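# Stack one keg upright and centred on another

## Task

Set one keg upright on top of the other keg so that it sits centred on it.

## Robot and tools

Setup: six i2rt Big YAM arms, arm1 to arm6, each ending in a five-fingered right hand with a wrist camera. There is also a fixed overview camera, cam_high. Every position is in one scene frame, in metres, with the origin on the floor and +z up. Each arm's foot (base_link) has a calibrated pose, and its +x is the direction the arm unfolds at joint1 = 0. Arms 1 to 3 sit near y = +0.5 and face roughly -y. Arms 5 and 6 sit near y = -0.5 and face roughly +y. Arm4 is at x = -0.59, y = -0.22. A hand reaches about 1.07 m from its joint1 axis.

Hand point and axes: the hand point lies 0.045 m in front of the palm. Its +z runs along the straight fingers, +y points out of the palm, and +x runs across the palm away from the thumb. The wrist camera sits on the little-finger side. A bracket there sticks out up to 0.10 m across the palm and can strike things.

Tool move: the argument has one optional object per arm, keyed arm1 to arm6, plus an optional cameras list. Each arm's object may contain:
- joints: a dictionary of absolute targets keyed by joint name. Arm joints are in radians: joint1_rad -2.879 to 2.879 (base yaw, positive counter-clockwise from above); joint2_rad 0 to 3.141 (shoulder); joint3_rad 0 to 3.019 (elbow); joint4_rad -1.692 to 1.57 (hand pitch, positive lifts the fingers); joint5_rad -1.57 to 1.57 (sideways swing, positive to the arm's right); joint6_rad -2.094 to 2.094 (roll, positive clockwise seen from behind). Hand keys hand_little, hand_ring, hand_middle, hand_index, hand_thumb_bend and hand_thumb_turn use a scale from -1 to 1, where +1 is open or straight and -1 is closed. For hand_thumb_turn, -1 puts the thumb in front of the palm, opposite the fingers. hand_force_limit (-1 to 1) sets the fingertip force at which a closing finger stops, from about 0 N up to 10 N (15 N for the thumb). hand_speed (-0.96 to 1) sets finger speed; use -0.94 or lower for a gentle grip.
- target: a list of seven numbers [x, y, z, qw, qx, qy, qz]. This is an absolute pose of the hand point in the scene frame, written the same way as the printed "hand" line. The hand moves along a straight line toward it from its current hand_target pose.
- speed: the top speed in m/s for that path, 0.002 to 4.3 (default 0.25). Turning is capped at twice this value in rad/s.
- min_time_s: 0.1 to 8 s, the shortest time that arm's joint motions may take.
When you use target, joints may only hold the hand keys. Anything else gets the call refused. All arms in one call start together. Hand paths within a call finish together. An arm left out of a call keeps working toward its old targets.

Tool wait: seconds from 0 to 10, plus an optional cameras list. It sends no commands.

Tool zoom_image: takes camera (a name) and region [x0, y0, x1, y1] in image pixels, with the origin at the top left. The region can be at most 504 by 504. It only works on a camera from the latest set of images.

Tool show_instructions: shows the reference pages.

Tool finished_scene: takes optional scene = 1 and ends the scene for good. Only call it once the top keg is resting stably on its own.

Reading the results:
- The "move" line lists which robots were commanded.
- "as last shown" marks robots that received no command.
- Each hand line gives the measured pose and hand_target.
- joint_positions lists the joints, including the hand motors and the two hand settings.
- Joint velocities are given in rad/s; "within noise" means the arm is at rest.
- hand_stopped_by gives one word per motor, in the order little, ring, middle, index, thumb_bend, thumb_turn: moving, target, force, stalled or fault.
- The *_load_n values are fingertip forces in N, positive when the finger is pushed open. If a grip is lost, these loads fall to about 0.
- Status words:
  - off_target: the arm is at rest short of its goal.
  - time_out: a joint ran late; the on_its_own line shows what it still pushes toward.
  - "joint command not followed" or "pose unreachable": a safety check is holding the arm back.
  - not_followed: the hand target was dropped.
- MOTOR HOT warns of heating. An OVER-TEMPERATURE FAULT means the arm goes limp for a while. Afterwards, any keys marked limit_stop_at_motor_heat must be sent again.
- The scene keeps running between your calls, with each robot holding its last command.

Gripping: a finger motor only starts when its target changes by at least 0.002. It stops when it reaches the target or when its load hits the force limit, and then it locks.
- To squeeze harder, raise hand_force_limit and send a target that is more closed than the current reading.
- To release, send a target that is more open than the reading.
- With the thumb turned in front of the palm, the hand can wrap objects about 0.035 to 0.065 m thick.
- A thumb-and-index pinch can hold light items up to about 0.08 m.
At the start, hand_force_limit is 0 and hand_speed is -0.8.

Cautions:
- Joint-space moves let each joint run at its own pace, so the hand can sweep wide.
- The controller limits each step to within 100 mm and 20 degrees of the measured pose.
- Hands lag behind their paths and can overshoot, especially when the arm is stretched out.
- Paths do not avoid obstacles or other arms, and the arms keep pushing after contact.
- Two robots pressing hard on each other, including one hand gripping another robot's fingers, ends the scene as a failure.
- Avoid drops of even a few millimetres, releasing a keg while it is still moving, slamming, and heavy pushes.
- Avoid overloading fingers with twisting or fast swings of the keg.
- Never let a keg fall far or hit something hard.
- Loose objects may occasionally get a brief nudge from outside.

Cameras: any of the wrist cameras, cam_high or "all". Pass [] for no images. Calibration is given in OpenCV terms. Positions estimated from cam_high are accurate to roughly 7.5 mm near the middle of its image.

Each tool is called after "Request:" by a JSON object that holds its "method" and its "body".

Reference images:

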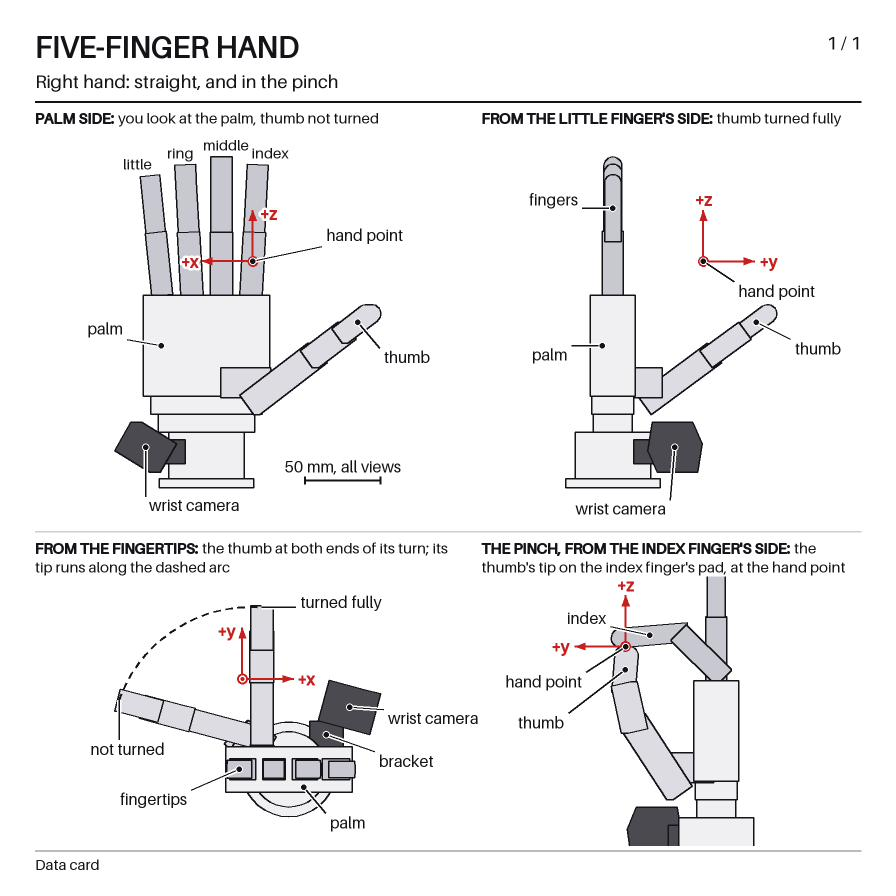

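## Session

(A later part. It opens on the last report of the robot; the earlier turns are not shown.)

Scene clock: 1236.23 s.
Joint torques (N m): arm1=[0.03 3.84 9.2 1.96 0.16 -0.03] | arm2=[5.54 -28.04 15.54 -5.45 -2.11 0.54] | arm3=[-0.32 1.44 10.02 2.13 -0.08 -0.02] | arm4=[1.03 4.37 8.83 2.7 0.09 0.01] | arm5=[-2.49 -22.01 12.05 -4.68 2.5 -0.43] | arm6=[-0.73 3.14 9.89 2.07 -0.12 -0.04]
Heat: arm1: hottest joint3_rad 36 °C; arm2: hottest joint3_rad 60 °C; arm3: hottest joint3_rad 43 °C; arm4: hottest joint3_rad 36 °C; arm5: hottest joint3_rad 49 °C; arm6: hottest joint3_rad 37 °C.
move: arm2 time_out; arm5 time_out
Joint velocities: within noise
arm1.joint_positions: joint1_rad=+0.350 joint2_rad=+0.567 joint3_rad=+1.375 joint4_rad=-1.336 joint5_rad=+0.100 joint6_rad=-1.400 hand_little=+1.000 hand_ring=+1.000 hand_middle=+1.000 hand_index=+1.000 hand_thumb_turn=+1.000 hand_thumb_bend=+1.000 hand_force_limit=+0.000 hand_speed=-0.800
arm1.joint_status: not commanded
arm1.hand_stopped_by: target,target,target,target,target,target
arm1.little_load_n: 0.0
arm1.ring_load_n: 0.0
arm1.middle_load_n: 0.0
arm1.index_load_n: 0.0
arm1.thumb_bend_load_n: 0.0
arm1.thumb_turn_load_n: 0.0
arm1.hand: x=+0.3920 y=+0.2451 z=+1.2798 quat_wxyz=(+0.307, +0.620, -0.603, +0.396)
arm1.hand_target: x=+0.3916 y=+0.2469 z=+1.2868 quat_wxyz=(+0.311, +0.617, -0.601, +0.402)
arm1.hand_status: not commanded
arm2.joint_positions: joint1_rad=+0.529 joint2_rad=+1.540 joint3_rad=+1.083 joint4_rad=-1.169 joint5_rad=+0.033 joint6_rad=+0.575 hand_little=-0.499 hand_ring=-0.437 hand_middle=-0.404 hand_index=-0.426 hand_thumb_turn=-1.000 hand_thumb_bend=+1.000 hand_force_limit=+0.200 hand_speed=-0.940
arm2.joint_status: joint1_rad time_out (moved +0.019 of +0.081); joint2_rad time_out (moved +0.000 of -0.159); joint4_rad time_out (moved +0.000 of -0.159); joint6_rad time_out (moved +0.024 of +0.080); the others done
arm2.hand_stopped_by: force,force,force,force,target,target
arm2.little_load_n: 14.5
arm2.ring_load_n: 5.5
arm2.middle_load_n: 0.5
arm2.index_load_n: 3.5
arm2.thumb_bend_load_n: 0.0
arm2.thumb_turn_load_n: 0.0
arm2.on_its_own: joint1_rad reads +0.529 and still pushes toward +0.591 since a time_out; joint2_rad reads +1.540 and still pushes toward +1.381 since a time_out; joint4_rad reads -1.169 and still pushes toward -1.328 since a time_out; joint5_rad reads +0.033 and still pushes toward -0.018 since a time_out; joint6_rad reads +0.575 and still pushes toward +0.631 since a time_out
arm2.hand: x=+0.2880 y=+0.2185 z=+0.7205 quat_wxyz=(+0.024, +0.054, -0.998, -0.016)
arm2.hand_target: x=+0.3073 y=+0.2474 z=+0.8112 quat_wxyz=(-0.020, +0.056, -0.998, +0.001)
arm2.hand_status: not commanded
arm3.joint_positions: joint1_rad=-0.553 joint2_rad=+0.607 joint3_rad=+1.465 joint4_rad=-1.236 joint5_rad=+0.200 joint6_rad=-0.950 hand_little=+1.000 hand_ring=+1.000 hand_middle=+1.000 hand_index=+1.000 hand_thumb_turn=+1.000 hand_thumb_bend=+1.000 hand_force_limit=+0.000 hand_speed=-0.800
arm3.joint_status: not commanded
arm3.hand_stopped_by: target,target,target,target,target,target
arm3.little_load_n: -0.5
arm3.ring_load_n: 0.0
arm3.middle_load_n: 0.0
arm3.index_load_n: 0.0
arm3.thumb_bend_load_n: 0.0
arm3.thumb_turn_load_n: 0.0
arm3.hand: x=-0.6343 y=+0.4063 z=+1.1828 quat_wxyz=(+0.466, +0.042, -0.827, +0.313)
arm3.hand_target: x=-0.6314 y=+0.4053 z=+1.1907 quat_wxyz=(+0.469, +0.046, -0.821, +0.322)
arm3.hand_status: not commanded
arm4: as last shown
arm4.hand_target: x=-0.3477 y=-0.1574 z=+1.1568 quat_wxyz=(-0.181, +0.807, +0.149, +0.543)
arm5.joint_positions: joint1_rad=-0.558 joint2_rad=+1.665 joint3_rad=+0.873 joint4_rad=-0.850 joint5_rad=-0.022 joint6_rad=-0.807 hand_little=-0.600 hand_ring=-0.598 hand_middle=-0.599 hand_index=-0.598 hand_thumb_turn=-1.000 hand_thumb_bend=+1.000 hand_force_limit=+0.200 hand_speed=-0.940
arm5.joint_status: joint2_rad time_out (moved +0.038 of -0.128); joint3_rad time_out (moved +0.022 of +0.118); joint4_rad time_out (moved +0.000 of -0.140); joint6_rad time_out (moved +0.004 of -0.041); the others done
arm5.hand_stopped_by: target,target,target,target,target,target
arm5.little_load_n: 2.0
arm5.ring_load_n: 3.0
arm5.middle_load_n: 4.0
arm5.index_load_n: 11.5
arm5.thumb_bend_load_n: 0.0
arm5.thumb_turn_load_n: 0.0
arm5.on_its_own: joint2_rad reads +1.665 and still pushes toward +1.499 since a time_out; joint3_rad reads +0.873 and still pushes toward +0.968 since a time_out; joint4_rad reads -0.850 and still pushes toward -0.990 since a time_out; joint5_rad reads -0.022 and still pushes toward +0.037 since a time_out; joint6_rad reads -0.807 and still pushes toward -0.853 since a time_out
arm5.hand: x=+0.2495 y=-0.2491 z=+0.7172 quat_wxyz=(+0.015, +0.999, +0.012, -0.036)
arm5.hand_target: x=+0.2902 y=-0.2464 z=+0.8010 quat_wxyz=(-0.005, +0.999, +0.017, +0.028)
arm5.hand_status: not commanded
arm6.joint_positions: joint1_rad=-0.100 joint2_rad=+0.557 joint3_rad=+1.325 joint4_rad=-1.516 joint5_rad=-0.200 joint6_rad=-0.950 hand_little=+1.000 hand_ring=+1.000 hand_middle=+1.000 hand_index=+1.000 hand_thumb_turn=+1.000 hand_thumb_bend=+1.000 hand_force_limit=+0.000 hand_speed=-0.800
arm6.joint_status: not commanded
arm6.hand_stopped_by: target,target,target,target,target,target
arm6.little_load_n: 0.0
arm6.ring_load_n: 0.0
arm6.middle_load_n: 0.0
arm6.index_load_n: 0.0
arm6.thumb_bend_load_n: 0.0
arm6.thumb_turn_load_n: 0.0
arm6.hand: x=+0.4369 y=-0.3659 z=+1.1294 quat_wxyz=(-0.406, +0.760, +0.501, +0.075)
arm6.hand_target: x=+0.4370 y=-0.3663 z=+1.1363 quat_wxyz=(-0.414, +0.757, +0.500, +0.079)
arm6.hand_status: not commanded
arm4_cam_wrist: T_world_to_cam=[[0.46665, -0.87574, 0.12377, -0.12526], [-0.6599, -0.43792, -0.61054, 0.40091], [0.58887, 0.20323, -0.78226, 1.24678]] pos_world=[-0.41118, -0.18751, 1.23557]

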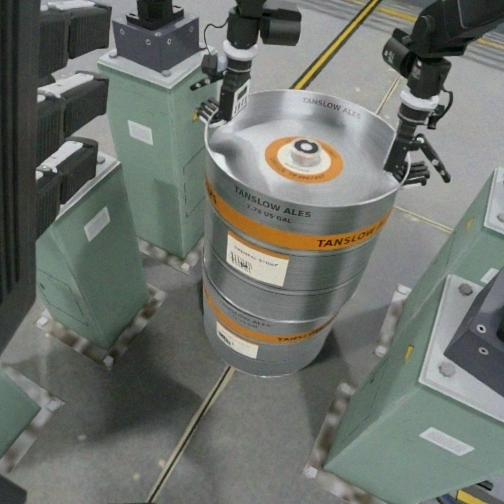

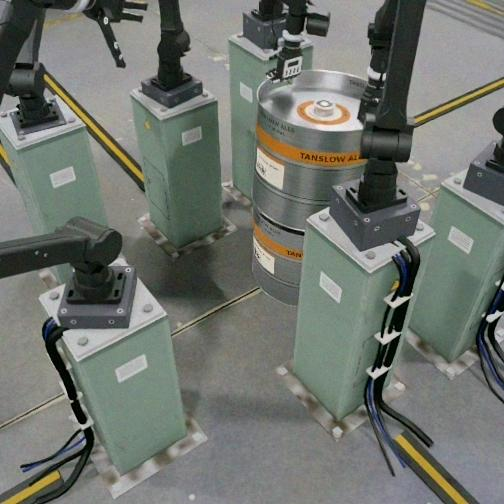

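Request:
{"method": "move", "body": {"arm2": {"joints": {"joint2_rad": 1.41, "joint3_rad": 1.124, "joint4_rad": -1.26}, "min_time_s": 2.5}, "arm5": {"joints": {"joint2_rad": 1.552, "joint3_rad": 0.948, "joint4_rad": -0.917}, "min_time_s": 2.5}, "cameras": ["arm4_cam_wrist", "cam_high"]}}

Request:
{"method": "zoom_image", "body": {"camera": "cam_high", "region": [240, 180, 320, 260]}}

Request:
{"method": "zoom_image", "body": {"camera": "arm4_cam_wrist", "region": [190, 230, 370, 390]}}

Scene clock: 1283.23 s.
Joint torques (N m): arm1=[0.09 3.9 9.13 1.99 0.13 -0.03] | arm2=[5.19 -26.46 13.55 -3.81 -2.05 0.52] | arm3=[-0.67 1.44 9.98 2.13 -0.07 -0.03] | arm4=[0.91 4.31 8.81 2.74 0.09 0.02] | arm5=[-2.78 -21.13 10.43 -3.58 2.55 -0.45] | arm6=[-0.85 3.25 9.89 2.11 -0.1 -0.01]
Heat: arm1: hottest joint3_rad 36 °C; arm2: hottest joint3_rad 53 °C; arm3: hottest joint3_rad 43 °C; arm4: hottest joint3_rad 36 °C; arm5: hottest joint3_rad 49 °C; arm6: hottest joint3_rad 37 °C.
move: arm2 time_out; arm5 time_out
Joint velocities: within noise
arm1, arm3, arm4, arm6: as last shown
arm2.joint_positions: joint1_rad=+0.534 joint2_rad=+1.553 joint3_rad=+1.063 joint4_rad=-1.150 joint5_rad=+0.032 joint6_rad=+0.577 hand_little=-0.499 hand_ring=-0.437 hand_middle=-0.404 hand_index=-0.426 hand_thumb_turn=-1.000 hand_thumb_bend=+1.000 hand_force_limit=+0.200 hand_speed=-0.940
arm2.joint_status: joint2_rad time_out (moved +0.013 of -0.130); joint4_rad time_out (moved +0.019 of -0.091); the others done
arm2.hand_stopped_by: force,force,force,force,target,target
arm2.little_load_n: 15.0
arm2.ring_load_n: 5.5
arm2.middle_load_n: 0.5
arm2.index_load_n: 2.5
arm2.thumb_bend_load_n: 0.0
arm2.thumb_turn_load_n: 0.0
arm2.on_its_own: joint1_rad reads +0.534 and still pushes toward +0.591 since a time_out; joint2_rad reads +1.553 and still pushes toward +1.410 since a time_out; joint4_rad reads -1.150 and still pushes toward -1.260 since a time_out; joint5_rad reads +0.032 and still pushes toward -0.018 since a time_out; joint6_rad reads +0.577 and still pushes toward +0.631 since a time_out
arm2.hand: x=+0.2870 y=+0.2234 z=+0.7095 quat_wxyz=(+0.028, +0.055, -0.998, -0.022)
arm2.hand_target: x=+0.3104 y=+0.2444 z=+0.7856 quat_wxyz=(-0.020, +0.056, -0.998, +0.000)
arm2.hand_status: not commanded
arm3.little_load_n: 0.0
arm5.joint_positions: joint1_rad=-0.552 joint2_rad=+1.702 joint3_rad=+0.873 joint4_rad=-0.808 joint5_rad=-0.023 joint6_rad=-0.806 hand_little=-0.600 hand_ring=-0.599 hand_middle=-0.599 hand_index=-0.598 hand_thumb_turn=-1.000 hand_thumb_bend=+1.000 hand_force_limit=+0.200 hand_speed=-0.940
arm5.joint_status: joint2_rad time_out (moved +0.037 of -0.113); joint4_rad time_out (moved +0.041 of -0.067); the others done
arm5.hand_stopped_by: target,target,target,target,target,target
arm5.little_load_n: 2.5
arm5.ring_load_n: 3.0
arm5.middle_load_n: 3.5
arm5.index_load_n: 9.5
arm5.thumb_bend_load_n: 0.0
arm5.thumb_turn_load_n: 0.0
arm5.on_its_own: joint2_rad reads +1.702 and still pushes toward +1.552 since a time_out; joint4_rad reads -0.808 and still pushes toward -0.917 since a time_out; joint5_rad reads -0.023 and still pushes toward +0.037 since a time_out; joint6_rad reads -0.806 and still pushes toward -0.853 since a time_out
arm5.hand: x=+0.2513 y=-0.2444 z=+0.7030 quat_wxyz=(+0.013, +0.999, +0.014, -0.035)
arm5.hand_target: x=+0.2938 y=-0.2428 z=+0.7746 quat_wxyz=(-0.005, +0.999, +0.017, +0.028)
arm5.hand_status: not commanded
arm4_cam_wrist: T_world_to_cam=[[0.46665, -0.87574, 0.12377, -0.12526], [-0.6599, -0.43792, -0.61054, 0.40091], [0.58887, 0.20323, -0.78226, 1.24678]] pos_world=[-0.41118, -0.18751, 1.23557]

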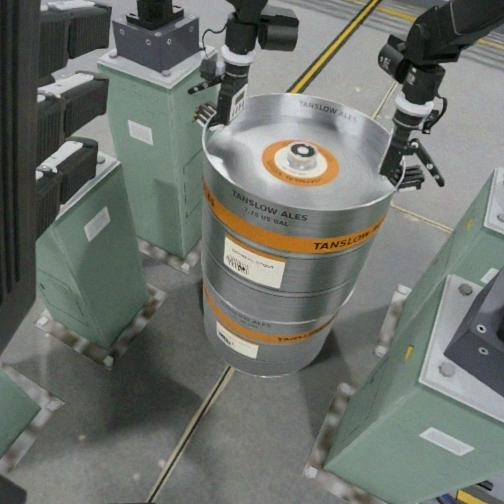

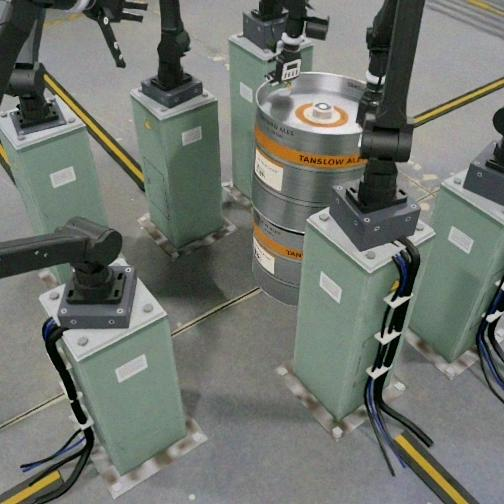

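Scaled by 6.300.

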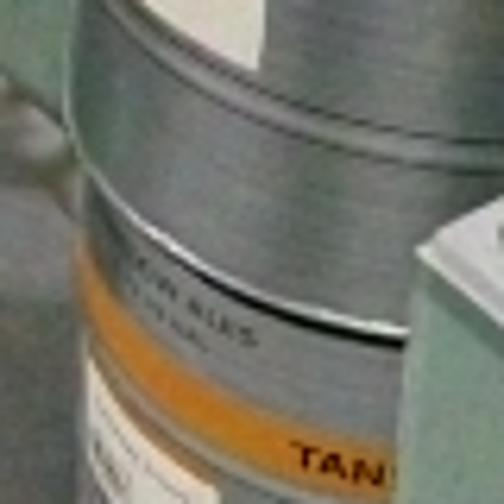

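Scaled by 2.800.

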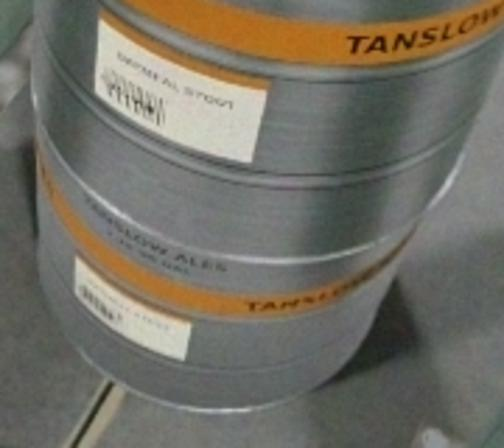

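Request:
{"method": "move", "body": {"arm2": {"joints": {"joint2_rad": 1.436, "joint3_rad": 1.11, "joint4_rad": -1.22}, "min_time_s": 2.5}, "arm5": {"joints": {"joint2_rad": 1.575, "joint3_rad": 0.93, "joint4_rad": -0.875}, "min_time_s": 2.5}, "cameras": ["arm4_cam_wrist", "cam_high"]}}

Request:
{"method": "zoom_image", "body": {"camera": "cam_high", "region": [240, 180, 320, 260]}}

Request:
{"method": "zoom_image", "body": {"camera": "arm4_cam_wrist", "region": [190, 230, 370, 390]}}

Scene clock: 1308.57 s.
Joint torques (N m): arm1=[0.09 3.84 9.16 2 0.13 -0.05] | arm2=[4.95 -24.53 13.55 -2.86 -1.85 0.47] | arm3=[-0.5 1.38 10.07 2.18 -0.08 -0.04] | arm4=[0.85 4.31 8.79 2.7 0.09 0.01] | arm5=[-3.19 -19.55 9.14 -2.58 2.8 -0.53] | arm6=[-0.67 2.96 9.8 2.07 -0.12 0]
Heat: arm1: hottest joint3_rad 36 °C; arm2: hottest joint3_rad 47 °C; arm3: hottest joint3_rad 43 °C; arm4: hottest joint3_rad 36 °C; arm5: hottest joint2_rad 47 °C; arm6: hottest joint3_rad 37 °C.
move: arm2 time_out; arm5 time_out
Joint velocities: within noise
arm1, arm3, arm4, arm6: as last shown
arm2.joint_positions: joint1_rad=+0.538 joint2_rad=+1.557 joint3_rad=+1.048 joint4_rad=-1.137 joint5_rad=+0.027 joint6_rad=+0.581 hand_little=-0.499 hand_ring=-0.437 hand_middle=-0.404 hand_index=-0.426 hand_thumb_turn=-1.000 hand_thumb_bend=+1.000 hand_force_limit=+0.200 hand_speed=-0.940
arm2.joint_status: joint4_rad time_out (moved +0.012 of -0.070); the others done
arm2.hand_stopped_by: force,force,force,force,target,target
arm2.little_load_n: 14.0
arm2.ring_load_n: 5.0
arm2.middle_load_n: 0.5
arm2.index_load_n: 2.5
arm2.thumb_bend_load_n: 0.0
arm2.thumb_turn_load_n: 0.0
arm2.on_its_own: joint1_rad reads +0.538 and still pushes toward +0.591 since a time_out; joint4_rad reads -1.137 and still pushes toward -1.220 since a time_out; joint5_rad reads +0.027 and still pushes toward -0.018 since a time_out; joint6_rad reads +0.581 and still pushes toward +0.631 since a time_out
arm2.hand: x=+0.2868 y=+0.2278 z=+0.7033 quat_wxyz=(+0.028, +0.055, -0.998, -0.026)
arm2.hand_target: x=+0.3142 y=+0.2403 z=+0.7709 quat_wxyz=(-0.020, +0.056, -0.998, +0.001)
arm2.hand_status: not commanded
arm3.ring_load_n: -0.5
arm4.index_load_n: -0.5
arm5.joint_positions: joint1_rad=-0.546 joint2_rad=+1.702 joint3_rad=+0.873 joint4_rad=-0.795 joint5_rad=-0.029 joint6_rad=-0.797 hand_little=-0.600 hand_ring=-0.599 hand_middle=-0.599 hand_index=-0.598 hand_thumb_turn=-1.000 hand_thumb_bend=+1.000 hand_force_limit=+0.200 hand_speed=-0.940
arm5.joint_status: joint4_rad time_out (moved +0.014 of -0.067); the others done
arm5.hand_stopped_by: target,target,target,target,target,target
arm5.little_load_n: 3.5
arm5.ring_load_n: 2.5
arm5.middle_load_n: 2.5
arm5.index_load_n: 8.0
arm5.thumb_bend_load_n: 0.0
arm5.thumb_turn_load_n: 0.0
arm5.on_its_own: joint1_rad reads -0.546 and still pushes toward -0.593 since a time_out; joint4_rad reads -0.795 and still pushes toward -0.875 since a time_out; joint5_rad reads -0.029 and still pushes toward +0.037 since a time_out; joint6_rad reads -0.797 and still pushes toward -0.853 since a time_out
arm5.hand: x=+0.2511 y=-0.2393 z=+0.7019 quat_wxyz=(+0.006, +0.999, +0.013, -0.032)
arm5.hand_target: x=+0.2936 y=-0.2429 z=+0.7604 quat_wxyz=(-0.006, +0.999, +0.017, +0.028)
arm5.hand_status: not commanded
arm4_cam_wrist: T_world_to_cam=[[0.46665, -0.87574, 0.12377, -0.12526], [-0.6599, -0.43792, -0.61054, 0.40091], [0.58887, 0.20323, -0.78226, 1.24678]] pos_world=[-0.41118, -0.18751, 1.23557]

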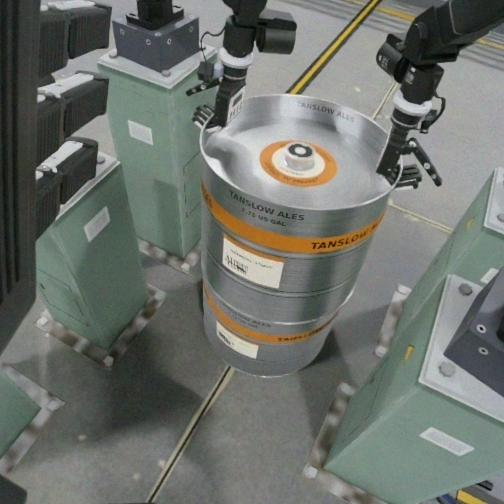

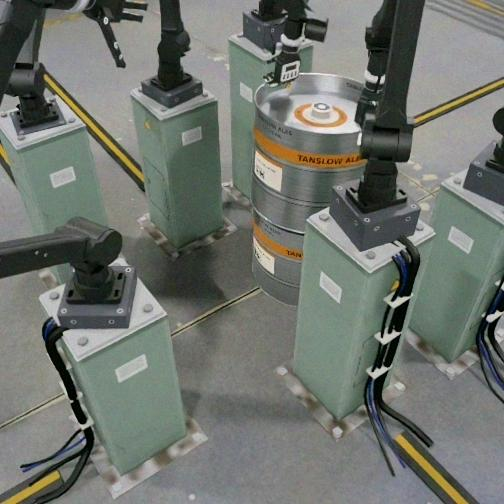

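Scaled by 6.300.

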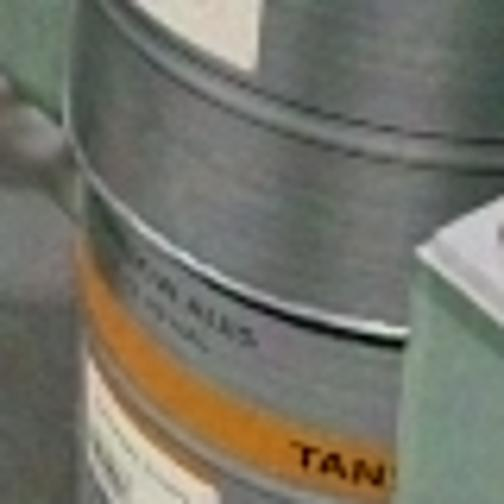

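Scaled by 2.800.

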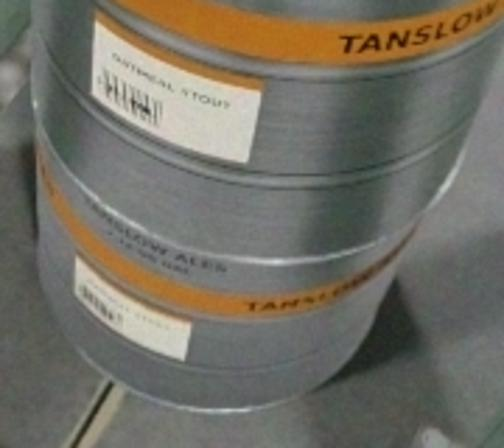

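Request:
{"method": "move", "body": {"arm2": {"joints": {"joint2_rad": 1.465, "joint3_rad": 1.09, "joint4_rad": -1.18}, "min_time_s": 2.5}, "arm5": {"joints": {"joint2_rad": 1.591, "joint3_rad": 0.914, "joint4_rad": -0.842}, "min_time_s": 2.5}, "cameras": ["arm4_cam_wrist", "cam_high"]}}

Request:
{"method": "zoom_image", "body": {"camera": "cam_high", "region": [240, 180, 320, 260]}}

Request:
{"method": "zoom_image", "body": {"camera": "arm4_cam_wrist", "region": [190, 230, 370, 390]}}

Scene clock: 1339.17 s.
Joint torques (N m): arm1=[0.09 3.78 9.21 2 0.15 -0.03] | arm2=[4.72 -21.83 12.18 -1.74 -1.84 0.45] | arm3=[-0.5 1.38 10.04 2.07 -0.08 -0.05] | arm4=[0.91 4.37 8.8 2.74 0.08 0.01] | arm5=[-3.25 -18.43 7.99 -1.62 2.8 -0.53] | arm6=[-1.49 2.61 9.8 2.1 -0.11 -0.08]
Heat: arm1: hottest joint3_rad 36 °C; arm2: hottest joint3_rad 46 °C; arm3: hottest joint3_rad 43 °C; arm4: hottest joint3_rad 36 °C; arm5: hottest joint2_rad 46 °C; arm6: hottest joint3_rad 37 °C.
move: arm2 done; arm5 done
Joint velocities: arm1=[within noise] | arm2=[within noise] | arm3=[within noise] | arm4=[within noise] | arm5=[-0.005 -0.015 0.007 -0.012 -0.154 -0.007] | arm6=[within noise]
arm1, arm3, arm4, arm6: as last shown
arm1.index_load_n: 0.5
arm2.joint_positions: joint1_rad=+0.541 joint2_rad=+1.557 joint3_rad=+1.044 joint4_rad=-1.130 joint5_rad=+0.026 joint6_rad=+0.583 hand_little=-0.499 hand_ring=-0.437 hand_middle=-0.404 hand_index=-0.426 hand_thumb_turn=-1.000 hand_thumb_bend=+1.000 hand_force_limit=+0.200 hand_speed=-0.940
arm2.joint_status: all done
arm2.hand_stopped_by: force,force,force,force,target,target
arm2.little_load_n: 9.5
arm2.ring_load_n: 3.0
arm2.middle_load_n: 0.5
arm2.index_load_n: 2.5
arm2.thumb_bend_load_n: 0.0
arm2.thumb_turn_load_n: 0.0
arm2.on_its_own: joint1_rad reads +0.541 and still pushes toward +0.591 since a time_out; joint5_rad reads +0.026 and still pushes toward -0.018 since a time_out; joint6_rad reads +0.583 and still pushes toward +0.631 since a time_out
arm2.hand: x=+0.2877 y=+0.2286 z=+0.7015 quat_wxyz=(+0.027, +0.055, -0.998, -0.025)
arm2.hand_target: x=+0.3161 y=+0.2388 z=+0.7529 quat_wxyz=(-0.017, +0.056, -0.998, -0.003)
arm2.hand_status: not commanded
arm3.ring_load_n: 0.0
arm4.index_load_n: 0.0
arm5.joint_positions: joint1_rad=-0.546 joint2_rad=+1.702 joint3_rad=+0.873 joint4_rad=-0.789 joint5_rad=-0.029 joint6_rad=-0.797 hand_little=-0.600 hand_ring=-0.599 hand_middle=-0.599 hand_index=-0.598 hand_thumb_turn=-1.000 hand_thumb_bend=+1.000 hand_force_limit=+0.200 hand_speed=-0.940
arm5.joint_status: all done
arm5.hand_stopped_by: target,target,target,target,target,target
arm5.little_load_n: 5.0
arm5.ring_load_n: 2.5
arm5.middle_load_n: 1.0
arm5.index_load_n: 5.5
arm5.thumb_bend_load_n: 0.0
arm5.thumb_turn_load_n: 0.0
arm5.on_its_own: joint1_rad reads -0.546 and still pushes toward -0.593 since a time_out; joint5_rad reads -0.029 and still pushes toward +0.037 since a time_out; joint6_rad reads -0.797 and still pushes toward -0.853 since a time_out
arm5.hand: x=+0.2522 y=-0.2381 z=+0.7014 quat_wxyz=(+0.004, +0.999, +0.013, -0.030)
arm5.hand_target: x=+0.2927 y=-0.2436 z=+0.7495 quat_wxyz=(-0.006, +0.999, +0.017, +0.029)
arm5.hand_status: not commanded
arm4_cam_wrist: T_world_to_cam=[[0.46665, -0.87574, 0.12377, -0.12526], [-0.6599, -0.43792, -0.61054, 0.40091], [0.58887, 0.20323, -0.78226, 1.24678]] pos_world=[-0.41118, -0.18751, 1.23557]

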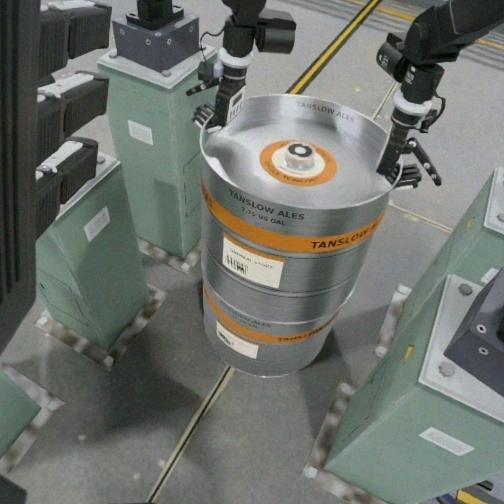

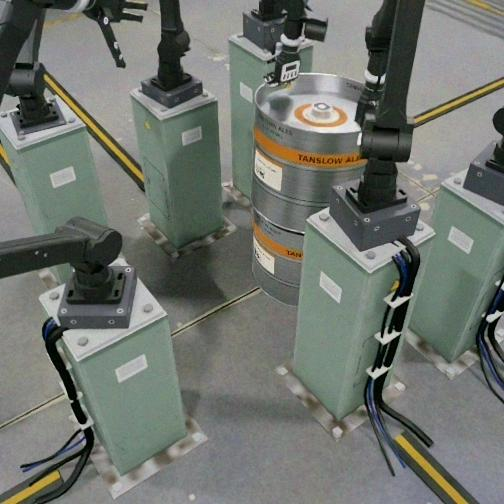

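Scaled by 6.300.

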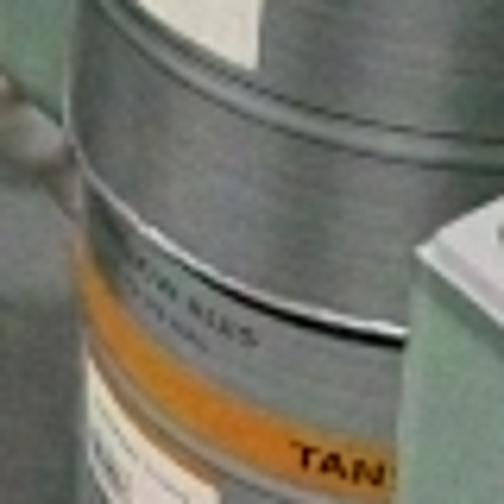

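Scaled by 2.800.

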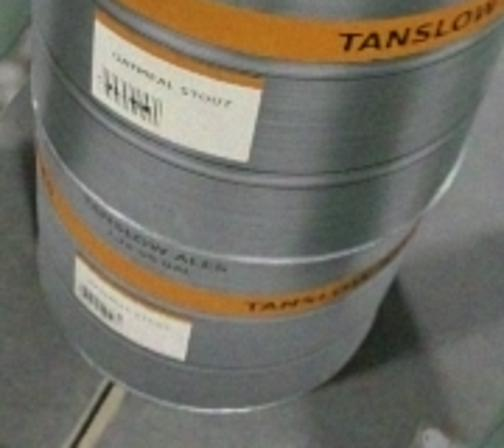

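Request:
{"method": "move", "body": {"arm2": {"target": [0.29, 0.2295, 0.70, 0.01, 0.055, -0.998, -0.01], "speed": 0.02}, "arm5": {"target": [0.255, -0.239, 0.70, 0, 0.999, 0.014, -0.01], "speed": 0.02}, "cameras": ["arm2_cam_wrist", "arm5_cam_wrist", "arm4_cam_wrist"]}}

Scene clock: 1371.93 s.
Joint torques (N m): arm1=[0.03 3.72 9.16 2.02 0.16 -0.04] | arm2=[2.2 -14.68 7.77 0.31 -1.24 0.05] | arm3=[-0.38 1.26 9.99 2.15 -0.09 -0.03] | arm4=[0.73 4.31 8.77 2.69 0.07 0.02] | arm5=[-0.62 -11.87 6.02 0.36 0.89 -0.13] | arm6=[-0.91 2.67 9.95 2.1 -0.13 -0.02]
Heat: arm1: hottest joint3_rad 36 °C; arm2: hottest joint3_rad 45 °C; arm3: hottest joint3_rad 43 °C; arm4: hottest joint3_rad 36 °C; arm5: hottest joint5_rad 46 °C; arm6: hottest joint3_rad 37 °C.
move: arm2 off_target; arm5 off_target
Joint velocities: within noise
arm1, arm3, arm4, arm6: as last shown
arm1.index_load_n: 0.0
arm2.joint_positions: joint1_rad=+0.525 joint2_rad=+1.549 joint3_rad=+1.017 joint4_rad=-1.090 joint5_rad=+0.046 joint6_rad=+0.576 hand_little=-0.500 hand_ring=-0.438 hand_middle=-0.404 hand_index=-0.426 hand_thumb_turn=-1.000 hand_thumb_bend=+1.000 hand_force_limit=+0.200 hand_speed=-0.940
arm2.joint_status: not commanded
arm2.hand_stopped_by: force,force,force,force,target,target
arm2.little_load_n: 1.0
arm2.ring_load_n: 0.0
arm2.middle_load_n: 0.0
arm2.index_load_n: 0.0
arm2.thumb_bend_load_n: 0.0
arm2.thumb_turn_load_n: 0.0
arm2.hand: x=+0.2796 y=+0.2228 z=+0.6939 quat_wxyz=(+0.028, +0.051, -0.998, -0.010)
arm2.hand_target: x=+0.2896 y=+0.2296 z=+0.6999 quat_wxyz=(+0.010, +0.055, -0.998, -0.010)
arm2.hand_status: off_target (0.014 m and 2.2 deg from the pose sent, 0.003 m and 2.6 deg at the start)
arm3.index_load_n: -0.5
arm5.joint_positions: joint1_rad=-0.532 joint2_rad=+1.707 joint3_rad=+0.834 joint4_rad=-0.755 joint5_rad=-0.027 joint6_rad=-0.779 hand_little=-0.600 hand_ring=-0.599 hand_middle=-0.599 hand_index=-0.599 hand_thumb_turn=-1.000 hand_thumb_bend=+1.000 hand_force_limit=+0.200 hand_speed=-0.940
arm5.joint_status: not commanded
arm5.hand_stopped_by: target,target,target,target,target,target
arm5.little_load_n: 0.0
arm5.ring_load_n: 0.0
arm5.middle_load_n: 0.5
arm5.index_load_n: 3.5
arm5.thumb_bend_load_n: 0.0
arm5.thumb_turn_load_n: 0.0
arm5.hand: x=+0.2389 y=-0.2446 z=+0.6907 quat_wxyz=(+0.009, +0.999, +0.011, -0.033)
arm5.hand_target: x=+0.2548 y=-0.2391 z=+0.7001 quat_wxyz=(+0.000, +1.000, +0.014, -0.010)
arm5.hand_status: off_target (0.019 m and 2.8 deg from the pose sent, 0.003 m and 2.3 deg at the start)
arm6.ring_load_n: -0.5
pictures: arm2_cam_wrist, arm4_cam_wrist, arm5_cam_wrist
arm2_cam_wrist: T_world_to_cam=[[-0.32512, 0.9456, 0.01187, -0.12193], [0.85695, 0.28928, 0.42655, -0.59359], [0.39991, 0.14885, -0.90439, 0.60189]] pos_world=[0.22834, 0.19742, 0.79898]
arm4_cam_wrist: T_world_to_cam=[[0.46665, -0.87574, 0.12377, -0.12526], [-0.6599, -0.43792, -0.61054, 0.40091], [0.58887, 0.20323, -0.78226, 1.24678]] pos_world=[-0.41118, -0.18751, 1.23557]
arm5_cam_wrist: T_world_to_cam=[[0.24225, -0.9669, 0.08011, -0.35361], [-0.78942, -0.14844, 0.59563, -0.26126], [-0.56402, -0.20754, -0.79925, 0.74503]] pos_world=[0.29963, -0.22607, 0.77941]

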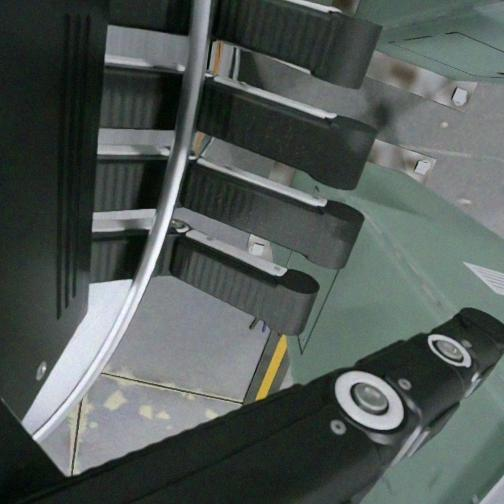

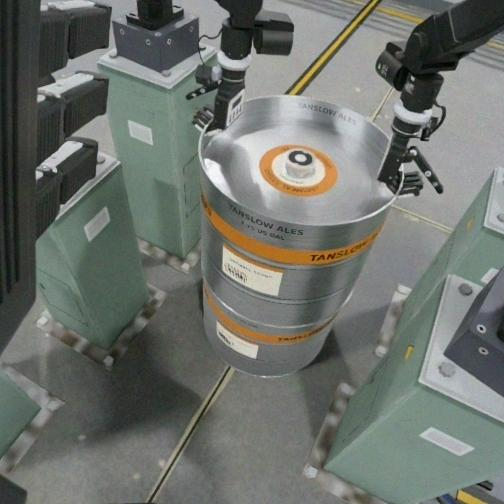

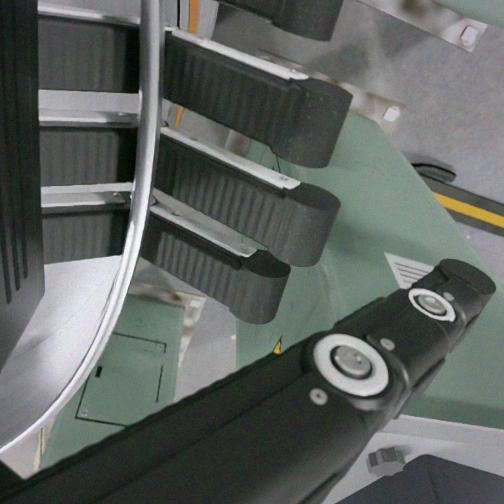

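Request:
{"method": "move", "body": {"arm2": {"joints": {"hand_speed": -0.8, "hand_little": -0.22, "hand_ring": -0.22, "hand_middle": -0.22, "hand_index": -0.22}}, "arm5": {"joints": {"hand_speed": -0.8, "hand_little": -0.22, "hand_ring": -0.22, "hand_middle": -0.22, "hand_index": -0.22}}, "cameras": ["arm2_cam_wrist", "arm5_cam_wrist"]}}

Scene clock: 1379.93 s.
Joint torques (N m): arm1=[0.03 3.84 9.2 2.04 0.13 -0.04] | arm2=[2.43 -13.86 8.31 0.43 -1.36 0.04] | arm3=[-0.67 1.44 10 2.15 -0.07 -0.03] | arm4=[0.85 4.19 8.84 2.76 0.08 0.02] | arm5=[-0.62 -11.34 6.02 1.05 0.8 -0.14] | arm6=[-1.08 3.08 9.92 2.1 -0.14 -0.02]
Heat: arm1: hottest joint3_rad 36 °C; arm2: hottest joint5_rad 44 °C; arm3: hottest joint3_rad 43 °C; arm4: hottest joint3_rad 36 °C; arm5: hottest joint5_rad 44 °C; arm6: hottest joint3_rad 37 °C.
move: arm2 done; arm5 done
Joint velocities: within noise
arm1, arm3, arm4, arm6: as last shown
arm1.middle_load_n: -0.5
arm2.joint_positions: joint1_rad=+0.522 joint2_rad=+1.541 joint3_rad=+1.011 joint4_rad=-1.094 joint5_rad=+0.049 joint6_rad=+0.576 hand_little=-0.220 hand_ring=-0.220 hand_middle=-0.220 hand_index=-0.220 hand_thumb_turn=-1.000 hand_thumb_bend=+1.000 hand_force_limit=+0.200 hand_speed=-0.800
arm2.joint_status: all done
arm2.hand_stopped_by: target,target,target,target,target,target
arm2.little_load_n: 0.0
arm2.ring_load_n: 0.0
arm2.middle_load_n: 0.0
arm2.index_load_n: -0.5
arm2.thumb_bend_load_n: 0.0
arm2.thumb_turn_load_n: 0.0
arm2.hand: x=+0.2764 y=+0.2243 z=+0.6948 quat_wxyz=(+0.030, +0.050, -0.998, -0.010)
arm2.hand_target: x=+0.2896 y=+0.2294 z=+0.6999 quat_wxyz=(+0.010, +0.055, -0.998, -0.010)
arm2.hand_status: not commanded
arm3.index_load_n: 0.0
arm5.joint_positions: joint1_rad=-0.532 joint2_rad=+1.701 joint3_rad=+0.834 joint4_rad=-0.775 joint5_rad=-0.025 joint6_rad=-0.779 hand_little=-0.220 hand_ring=-0.220 hand_middle=-0.220 hand_index=-0.220 hand_thumb_turn=-1.000 hand_thumb_bend=+1.000 hand_force_limit=+0.200 hand_speed=-0.800
arm5.joint_status: all done
arm5.hand_stopped_by: target,target,target,target,target,target
arm5.little_load_n: -0.5
arm5.ring_load_n: 0.0
arm5.middle_load_n: 0.0
arm5.index_load_n: 0.0
arm5.thumb_bend_load_n: 0.0
arm5.thumb_turn_load_n: 0.0
arm5.hand: x=+0.2362 y=-0.2478 z=+0.6941 quat_wxyz=(+0.015, +0.999, +0.010, -0.037)
arm5.hand_target: x=+0.2547 y=-0.2390 z=+0.7002 quat_wxyz=(+0.000, +1.000, +0.014, -0.010)
arm5.hand_status: not commanded
arm6.little_load_n: 0.5
arm6.ring_load_n: 0.0
arm2_cam_wrist: T_world_to_cam=[[-0.32277, 0.94639, 0.01297, -0.12584], [0.85926, 0.28725, 0.42327, -0.5896], [0.39686, 0.14777, -0.90591, 0.60589]] pos_world=[0.22555, 0.19892, 0.80008]
arm5_cam_wrist: T_world_to_cam=[[0.24318, -0.96589, 0.08897, -0.36249], [-0.78421, -0.1418, 0.60407, -0.27132], [-0.57085, -0.21668, -0.79195, 0.73983]] pos_world=[0.29771, -0.2283, 0.78206]

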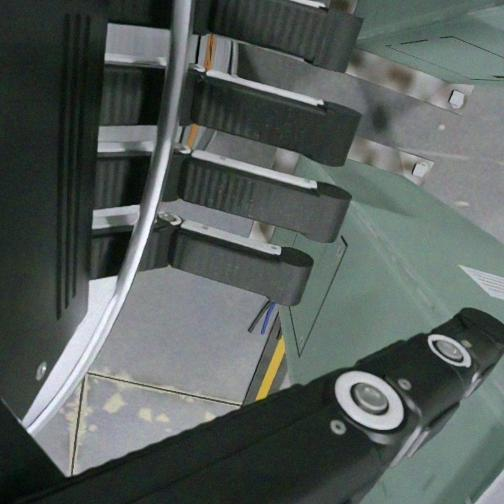

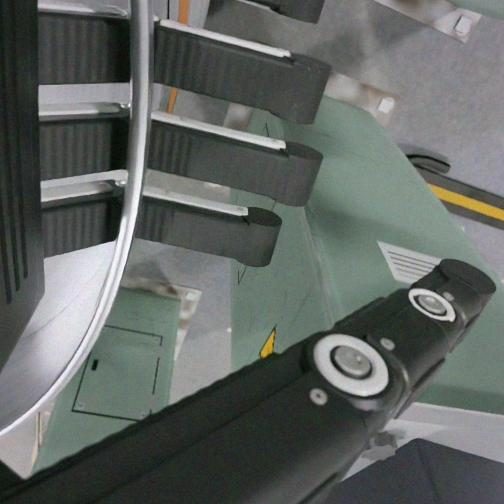

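Request:
{"method": "move", "body": {"arm2": {"target": [0.291, 0.188, 0.702, 0.0, 0.052, -0.998, 0.0], "speed": 0.04}, "arm5": {"target": [0.253, -0.196, 0.702, 0, 0.999, 0.02, 0.0], "speed": 0.04}, "cameras": ["arm2_cam_wrist", "arm5_cam_wrist", "arm4_cam_wrist"]}}

Scene clock: 1393.57 s.
Joint torques (N m): arm1=[0.09 3.78 9.16 2.04 0.16 -0.03] | arm2=[0.67 -12.16 13.34 0.76 -0.64 -0.02] | arm3=[-0.62 1.49 9.99 2.11 -0.08 -0.04] | arm4=[0.85 4.31 8.76 2.76 0.08 0.02] | arm5=[0.62 -10.7 9.46 0.64 0.34 0.03] | arm6=[-0.79 2.73 9.89 2.14 -0.13 -0.04]
Heat: arm1: hottest joint3_rad 36 °C; arm2: hottest joint3_rad 42 °C; arm3: hottest joint3_rad 44 °C; arm4: hottest joint3_rad 36 °C; arm5: hottest joint2_rad 41 °C; arm6: hottest joint3_rad 37 °C.
move: arm2 off_target; arm5 off_target
Joint velocities: within noise
arm1, arm3, arm4, arm6: as last shown
arm1.middle_load_n: 0.0
arm2.joint_positions: joint1_rad=+0.484 joint2_rad=+1.570 joint3_rad=+1.027 joint4_rad=-1.096 joint5_rad=+0.027 joint6_rad=+0.528 hand_little=-0.220 hand_ring=-0.220 hand_middle=-0.220 hand_index=-0.220 hand_thumb_turn=-1.000 hand_thumb_bend=+1.000 hand_force_limit=+0.200 hand_speed=-0.800
arm2.joint_status: not commanded
arm2.hand_stopped_by: target,target,target,target,target,target
arm2.little_load_n: 0.0
arm2.ring_load_n: 0.0
arm2.middle_load_n: 0.0
arm2.index_load_n: 0.0
arm2.thumb_bend_load_n: 0.0
arm2.thumb_turn_load_n: 0.0
arm2.hand: x=+0.2698 y=+0.2148 z=+0.6908 quat_wxyz=(+0.025, +0.055, -0.998, -0.025)
arm2.hand_target: x=+0.2898 y=+0.1890 z=+0.7031 quat_wxyz=(+0.000, +0.052, -0.999, +0.000)
arm2.hand_status: off_target (0.036 m and 4.0 deg from the pose sent, 0.040 m and 3.7 deg at the start)
arm4.thumb_bend_load_n: 0.5
arm5.joint_positions: joint1_rad=-0.467 joint2_rad=+1.728 joint3_rad=+0.865 joint4_rad=-0.784 joint5_rad=+0.000 joint6_rad=-0.721 hand_little=-0.220 hand_ring=-0.220 hand_middle=-0.220 hand_index=-0.220 hand_thumb_turn=-1.000 hand_thumb_bend=+1.000 hand_force_limit=+0.200 hand_speed=-0.800
arm5.joint_status: not commanded
arm5.hand_stopped_by: target,target,target,target,target,target
arm5.little_load_n: 0.0
arm5.ring_load_n: 0.0
arm5.middle_load_n: 0.0
arm5.index_load_n: 2.0
arm5.thumb_bend_load_n: -0.5
arm5.thumb_turn_load_n: 0.0
arm5.hand: x=+0.2286 y=-0.2280 z=+0.6928 quat_wxyz=(+0.027, +0.999, +0.015, -0.028)
arm5.hand_target: x=+0.2518 y=-0.1971 z=+0.7036 quat_wxyz=(+0.000, +1.000, +0.020, +0.000)
arm5.hand_status: off_target (0.041 m and 4.5 deg from the pose sent, 0.055 m and 4.7 deg at the start)
arm6.little_load_n: 0.0
pictures: arm2_cam_wrist, arm4_cam_wrist, arm5_cam_wrist
arm2_cam_wrist: T_world_to_cam=[[-0.33153, 0.9427, 0.03748, -0.13277], [0.85258, 0.28235, 0.43977, -0.58795], [0.40399, 0.17774, -0.89733, 0.59196]] pos_world=[0.21812, 0.18595, 0.79472]
arm4_cam_wrist: T_world_to_cam=[[0.46665, -0.87574, 0.12377, -0.12526], [-0.6599, -0.43792, -0.61054, 0.40091], [0.58887, 0.20323, -0.78226, 1.24678]] pos_world=[-0.41118, -0.18751, 1.23557]
arm5_cam_wrist: T_world_to_cam=[[0.25063, -0.96105, 0.11644, -0.3611], [-0.79368, -0.13512, 0.59314, -0.26248], [-0.5543, -0.24108, -0.79664, 0.73262]] pos_world=[0.28828, -0.20588, 0.78137]

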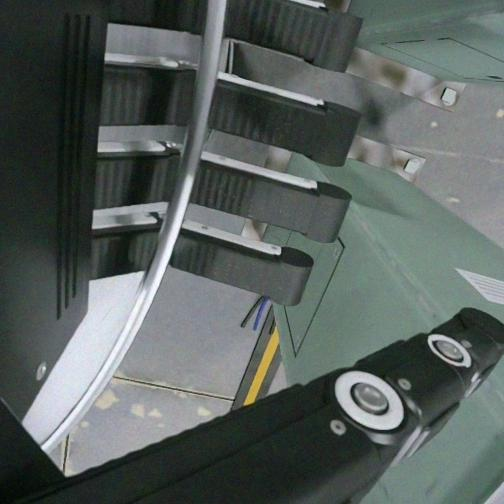

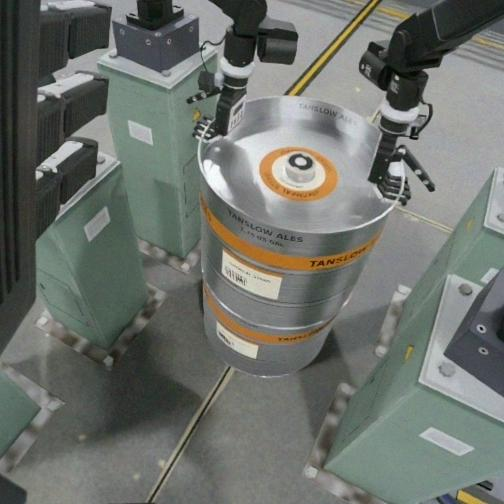

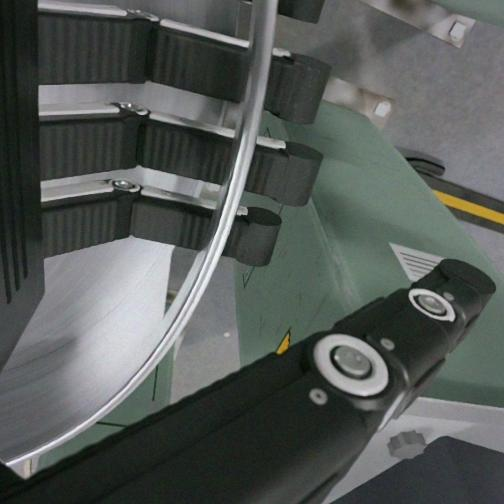

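Request:
{"method": "move", "body": {"arm2": {"target": [0.288, 0.195, 0.711, 0.0, 0.052, -0.998, 0.0], "speed": 0.03}, "arm5": {"target": [0.250, -0.203, 0.711, 0, 0.999, 0.02, 0.0], "speed": 0.03}, "cameras": ["arm2_cam_wrist", "arm5_cam_wrist", "arm4_cam_wrist"]}}

Request:
{"method": "zoom_image", "body": {"camera": "arm4_cam_wrist", "region": [170, 40, 290, 160]}}

Request:
{"method": "zoom_image", "body": {"camera": "arm4_cam_wrist", "region": [350, 90, 450, 220]}}

Scene clock: 1420.73 s.
Joint torques (N m): arm1=[0.09 3.84 9.21 1.95 0.14 -0.02] | arm2=[0.97 -14.74 12.6 0.08 -0.65 0.01] | arm3=[-0.5 1.32 9.99 2.13 -0.07 -0.04] | arm4=[0.91 4.19 8.77 2.76 0.09 0.01] | arm5=[0.26 -12.81 8.36 0.13 0.35 -0.06] | arm6=[-0.73 3.08 9.88 2.14 -0.13 -0.01]
Heat: arm1: hottest joint3_rad 36 °C; arm2: hottest joint3_rad 45 °C; arm3: hottest joint3_rad 44 °C; arm4: hottest joint3_rad 36 °C; arm5: hottest joint3_rad 38 °C; arm6: hottest joint3_rad 37 °C.
move: arm2 off_target; arm5 off_target
Joint velocities: within noise
arm1, arm3, arm6: as last shown
arm2.joint_positions: joint1_rad=+0.484 joint2_rad=+1.570 joint3_rad=+1.027 joint4_rad=-1.097 joint5_rad=+0.027 joint6_rad=+0.527 hand_little=-0.220 hand_ring=-0.220 hand_middle=-0.220 hand_index=-0.220 hand_thumb_turn=-1.000 hand_thumb_bend=+1.000 hand_force_limit=+0.200 hand_speed=-0.800
arm2.joint_status: not commanded
arm2.hand_stopped_by: target,target,target,target,target,target
arm2.little_load_n: 0.0
arm2.ring_load_n: 0.0
arm2.middle_load_n: 0.0
arm2.index_load_n: 0.0
arm2.thumb_bend_load_n: -0.5
arm2.thumb_turn_load_n: 0.0
arm2.hand: x=+0.2697 y=+0.2149 z=+0.6908 quat_wxyz=(+0.025, +0.055, -0.998, -0.025)
arm2.hand_target: x=+0.2871 y=+0.1959 z=+0.7115 quat_wxyz=(+0.000, +0.052, -0.999, +0.000)
arm2.hand_status: off_target (0.034 m and 4.0 deg from the pose sent, 0.034 m and 4.0 deg at the start)
arm4.joint_positions: joint1_rad=-0.510 joint2_rad=+0.547 joint3_rad=+1.325 joint4_rad=-1.172 joint5_rad=-0.050 joint6_rad=-1.450 hand_little=+1.000 hand_ring=+1.000 hand_middle=+1.000 hand_index=+1.000 hand_thumb_turn=+1.000 hand_thumb_bend=+1.000 hand_force_limit=+0.000 hand_speed=-0.800
arm4.joint_status: not commanded
arm4.hand_stopped_by: target,target,target,target,target,target
arm4.little_load_n: 0.0
arm4.ring_load_n: 0.0
arm4.middle_load_n: 0.0
arm4.index_load_n: -0.5
arm4.thumb_bend_load_n: 0.0
arm4.thumb_turn_load_n: 0.0
arm4.hand: x=-0.3476 y=-0.1600 z=+1.1405 quat_wxyz=(-0.174, +0.819, +0.147, +0.526)
arm4.hand_target: x=-0.3477 y=-0.1574 z=+1.1568 quat_wxyz=(-0.181, +0.807, +0.149, +0.543)
arm4.hand_status: not commanded
arm5.joint_positions: joint1_rad=-0.467 joint2_rad=+1.728 joint3_rad=+0.865 joint4_rad=-0.786 joint5_rad=+0.000 joint6_rad=-0.721 hand_little=-0.220 hand_ring=-0.220 hand_middle=-0.220 hand_index=-0.220 hand_thumb_turn=-1.000 hand_thumb_bend=+1.000 hand_force_limit=+0.200 hand_speed=-0.800
arm5.joint_status: not commanded
arm5.hand_stopped_by: target,target,target,target,target,target
arm5.little_load_n: 0.0
arm5.ring_load_n: 0.0
arm5.middle_load_n: 0.0
arm5.index_load_n: 3.0
arm5.thumb_bend_load_n: 0.0
arm5.thumb_turn_load_n: 0.0
arm5.hand: x=+0.2283 y=-0.2284 z=+0.6929 quat_wxyz=(+0.028, +0.999, +0.014, -0.029)
arm5.hand_target: x=+0.2490 y=-0.2039 z=+0.7115 quat_wxyz=(+0.000, +1.000, +0.020, +0.000)
arm5.hand_status: off_target (0.038 m and 4.6 deg from the pose sent, 0.038 m and 4.5 deg at the start)
arm6.little_load_n: 0.5
arm6.thumb_turn_load_n: 0.5
pictures: arm2_cam_wrist, arm4_cam_wrist, arm5_cam_wrist
arm2_cam_wrist: T_world_to_cam=[[-0.33186, 0.94257, 0.03779, -0.13301], [0.85255, 0.28254, 0.43968, -0.58799], [0.40375, 0.17813, -0.89736, 0.59203]] pos_world=[0.21812, 0.18605, 0.79482]
arm4_cam_wrist: T_world_to_cam=[[0.46665, -0.87574, 0.12377, -0.12526], [-0.6599, -0.43792, -0.61054, 0.40091], [0.58887, 0.20323, -0.78226, 1.24678]] pos_world=[-0.41118, -0.18751, 1.23557]
arm5_cam_wrist: T_world_to_cam=[[0.25006, -0.96106, 0.11763, -0.36202], [-0.79306, -0.13361, 0.59431, -0.26351], [-0.55545, -0.2419, -0.79559, 0.73189]] pos_world=[0.28807, -0.20608, 0.78147]

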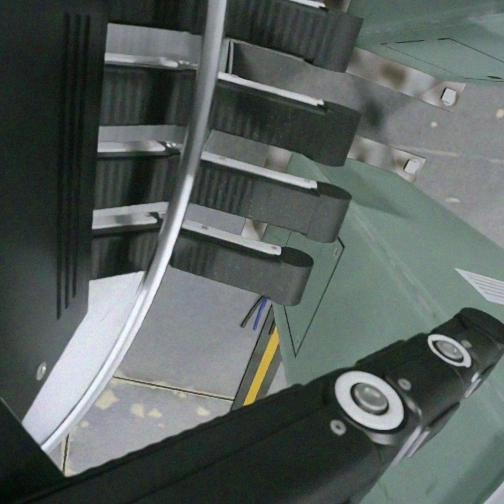

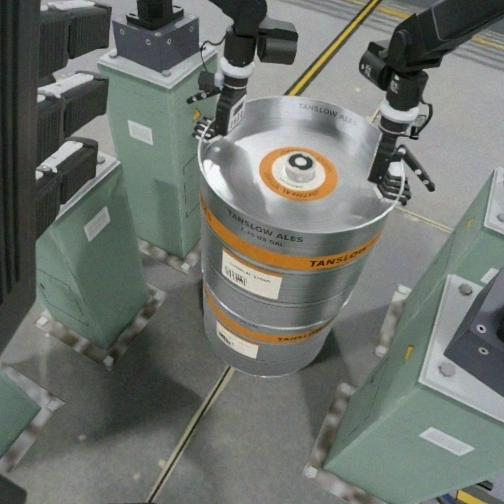

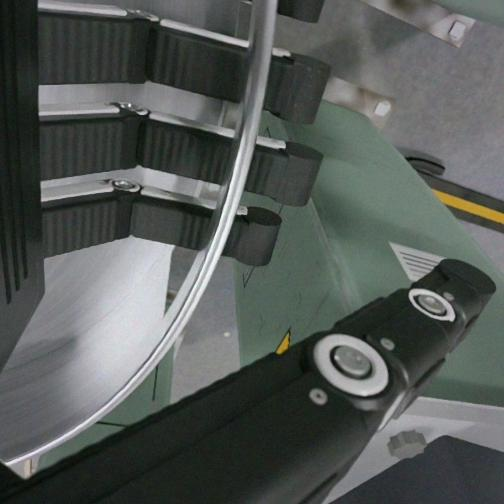

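Scaled by 4.200.

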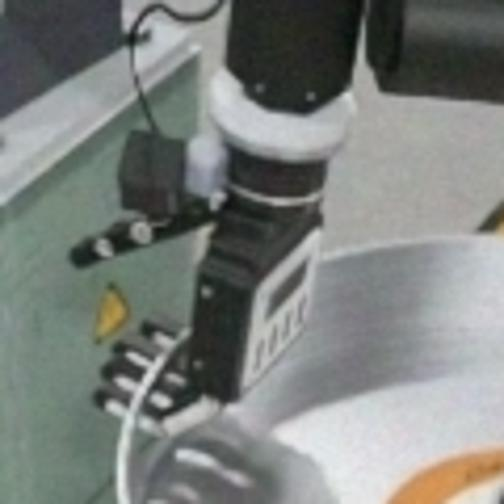

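Scaled by 3.877.

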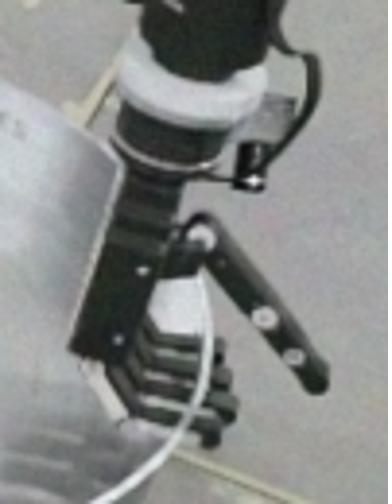

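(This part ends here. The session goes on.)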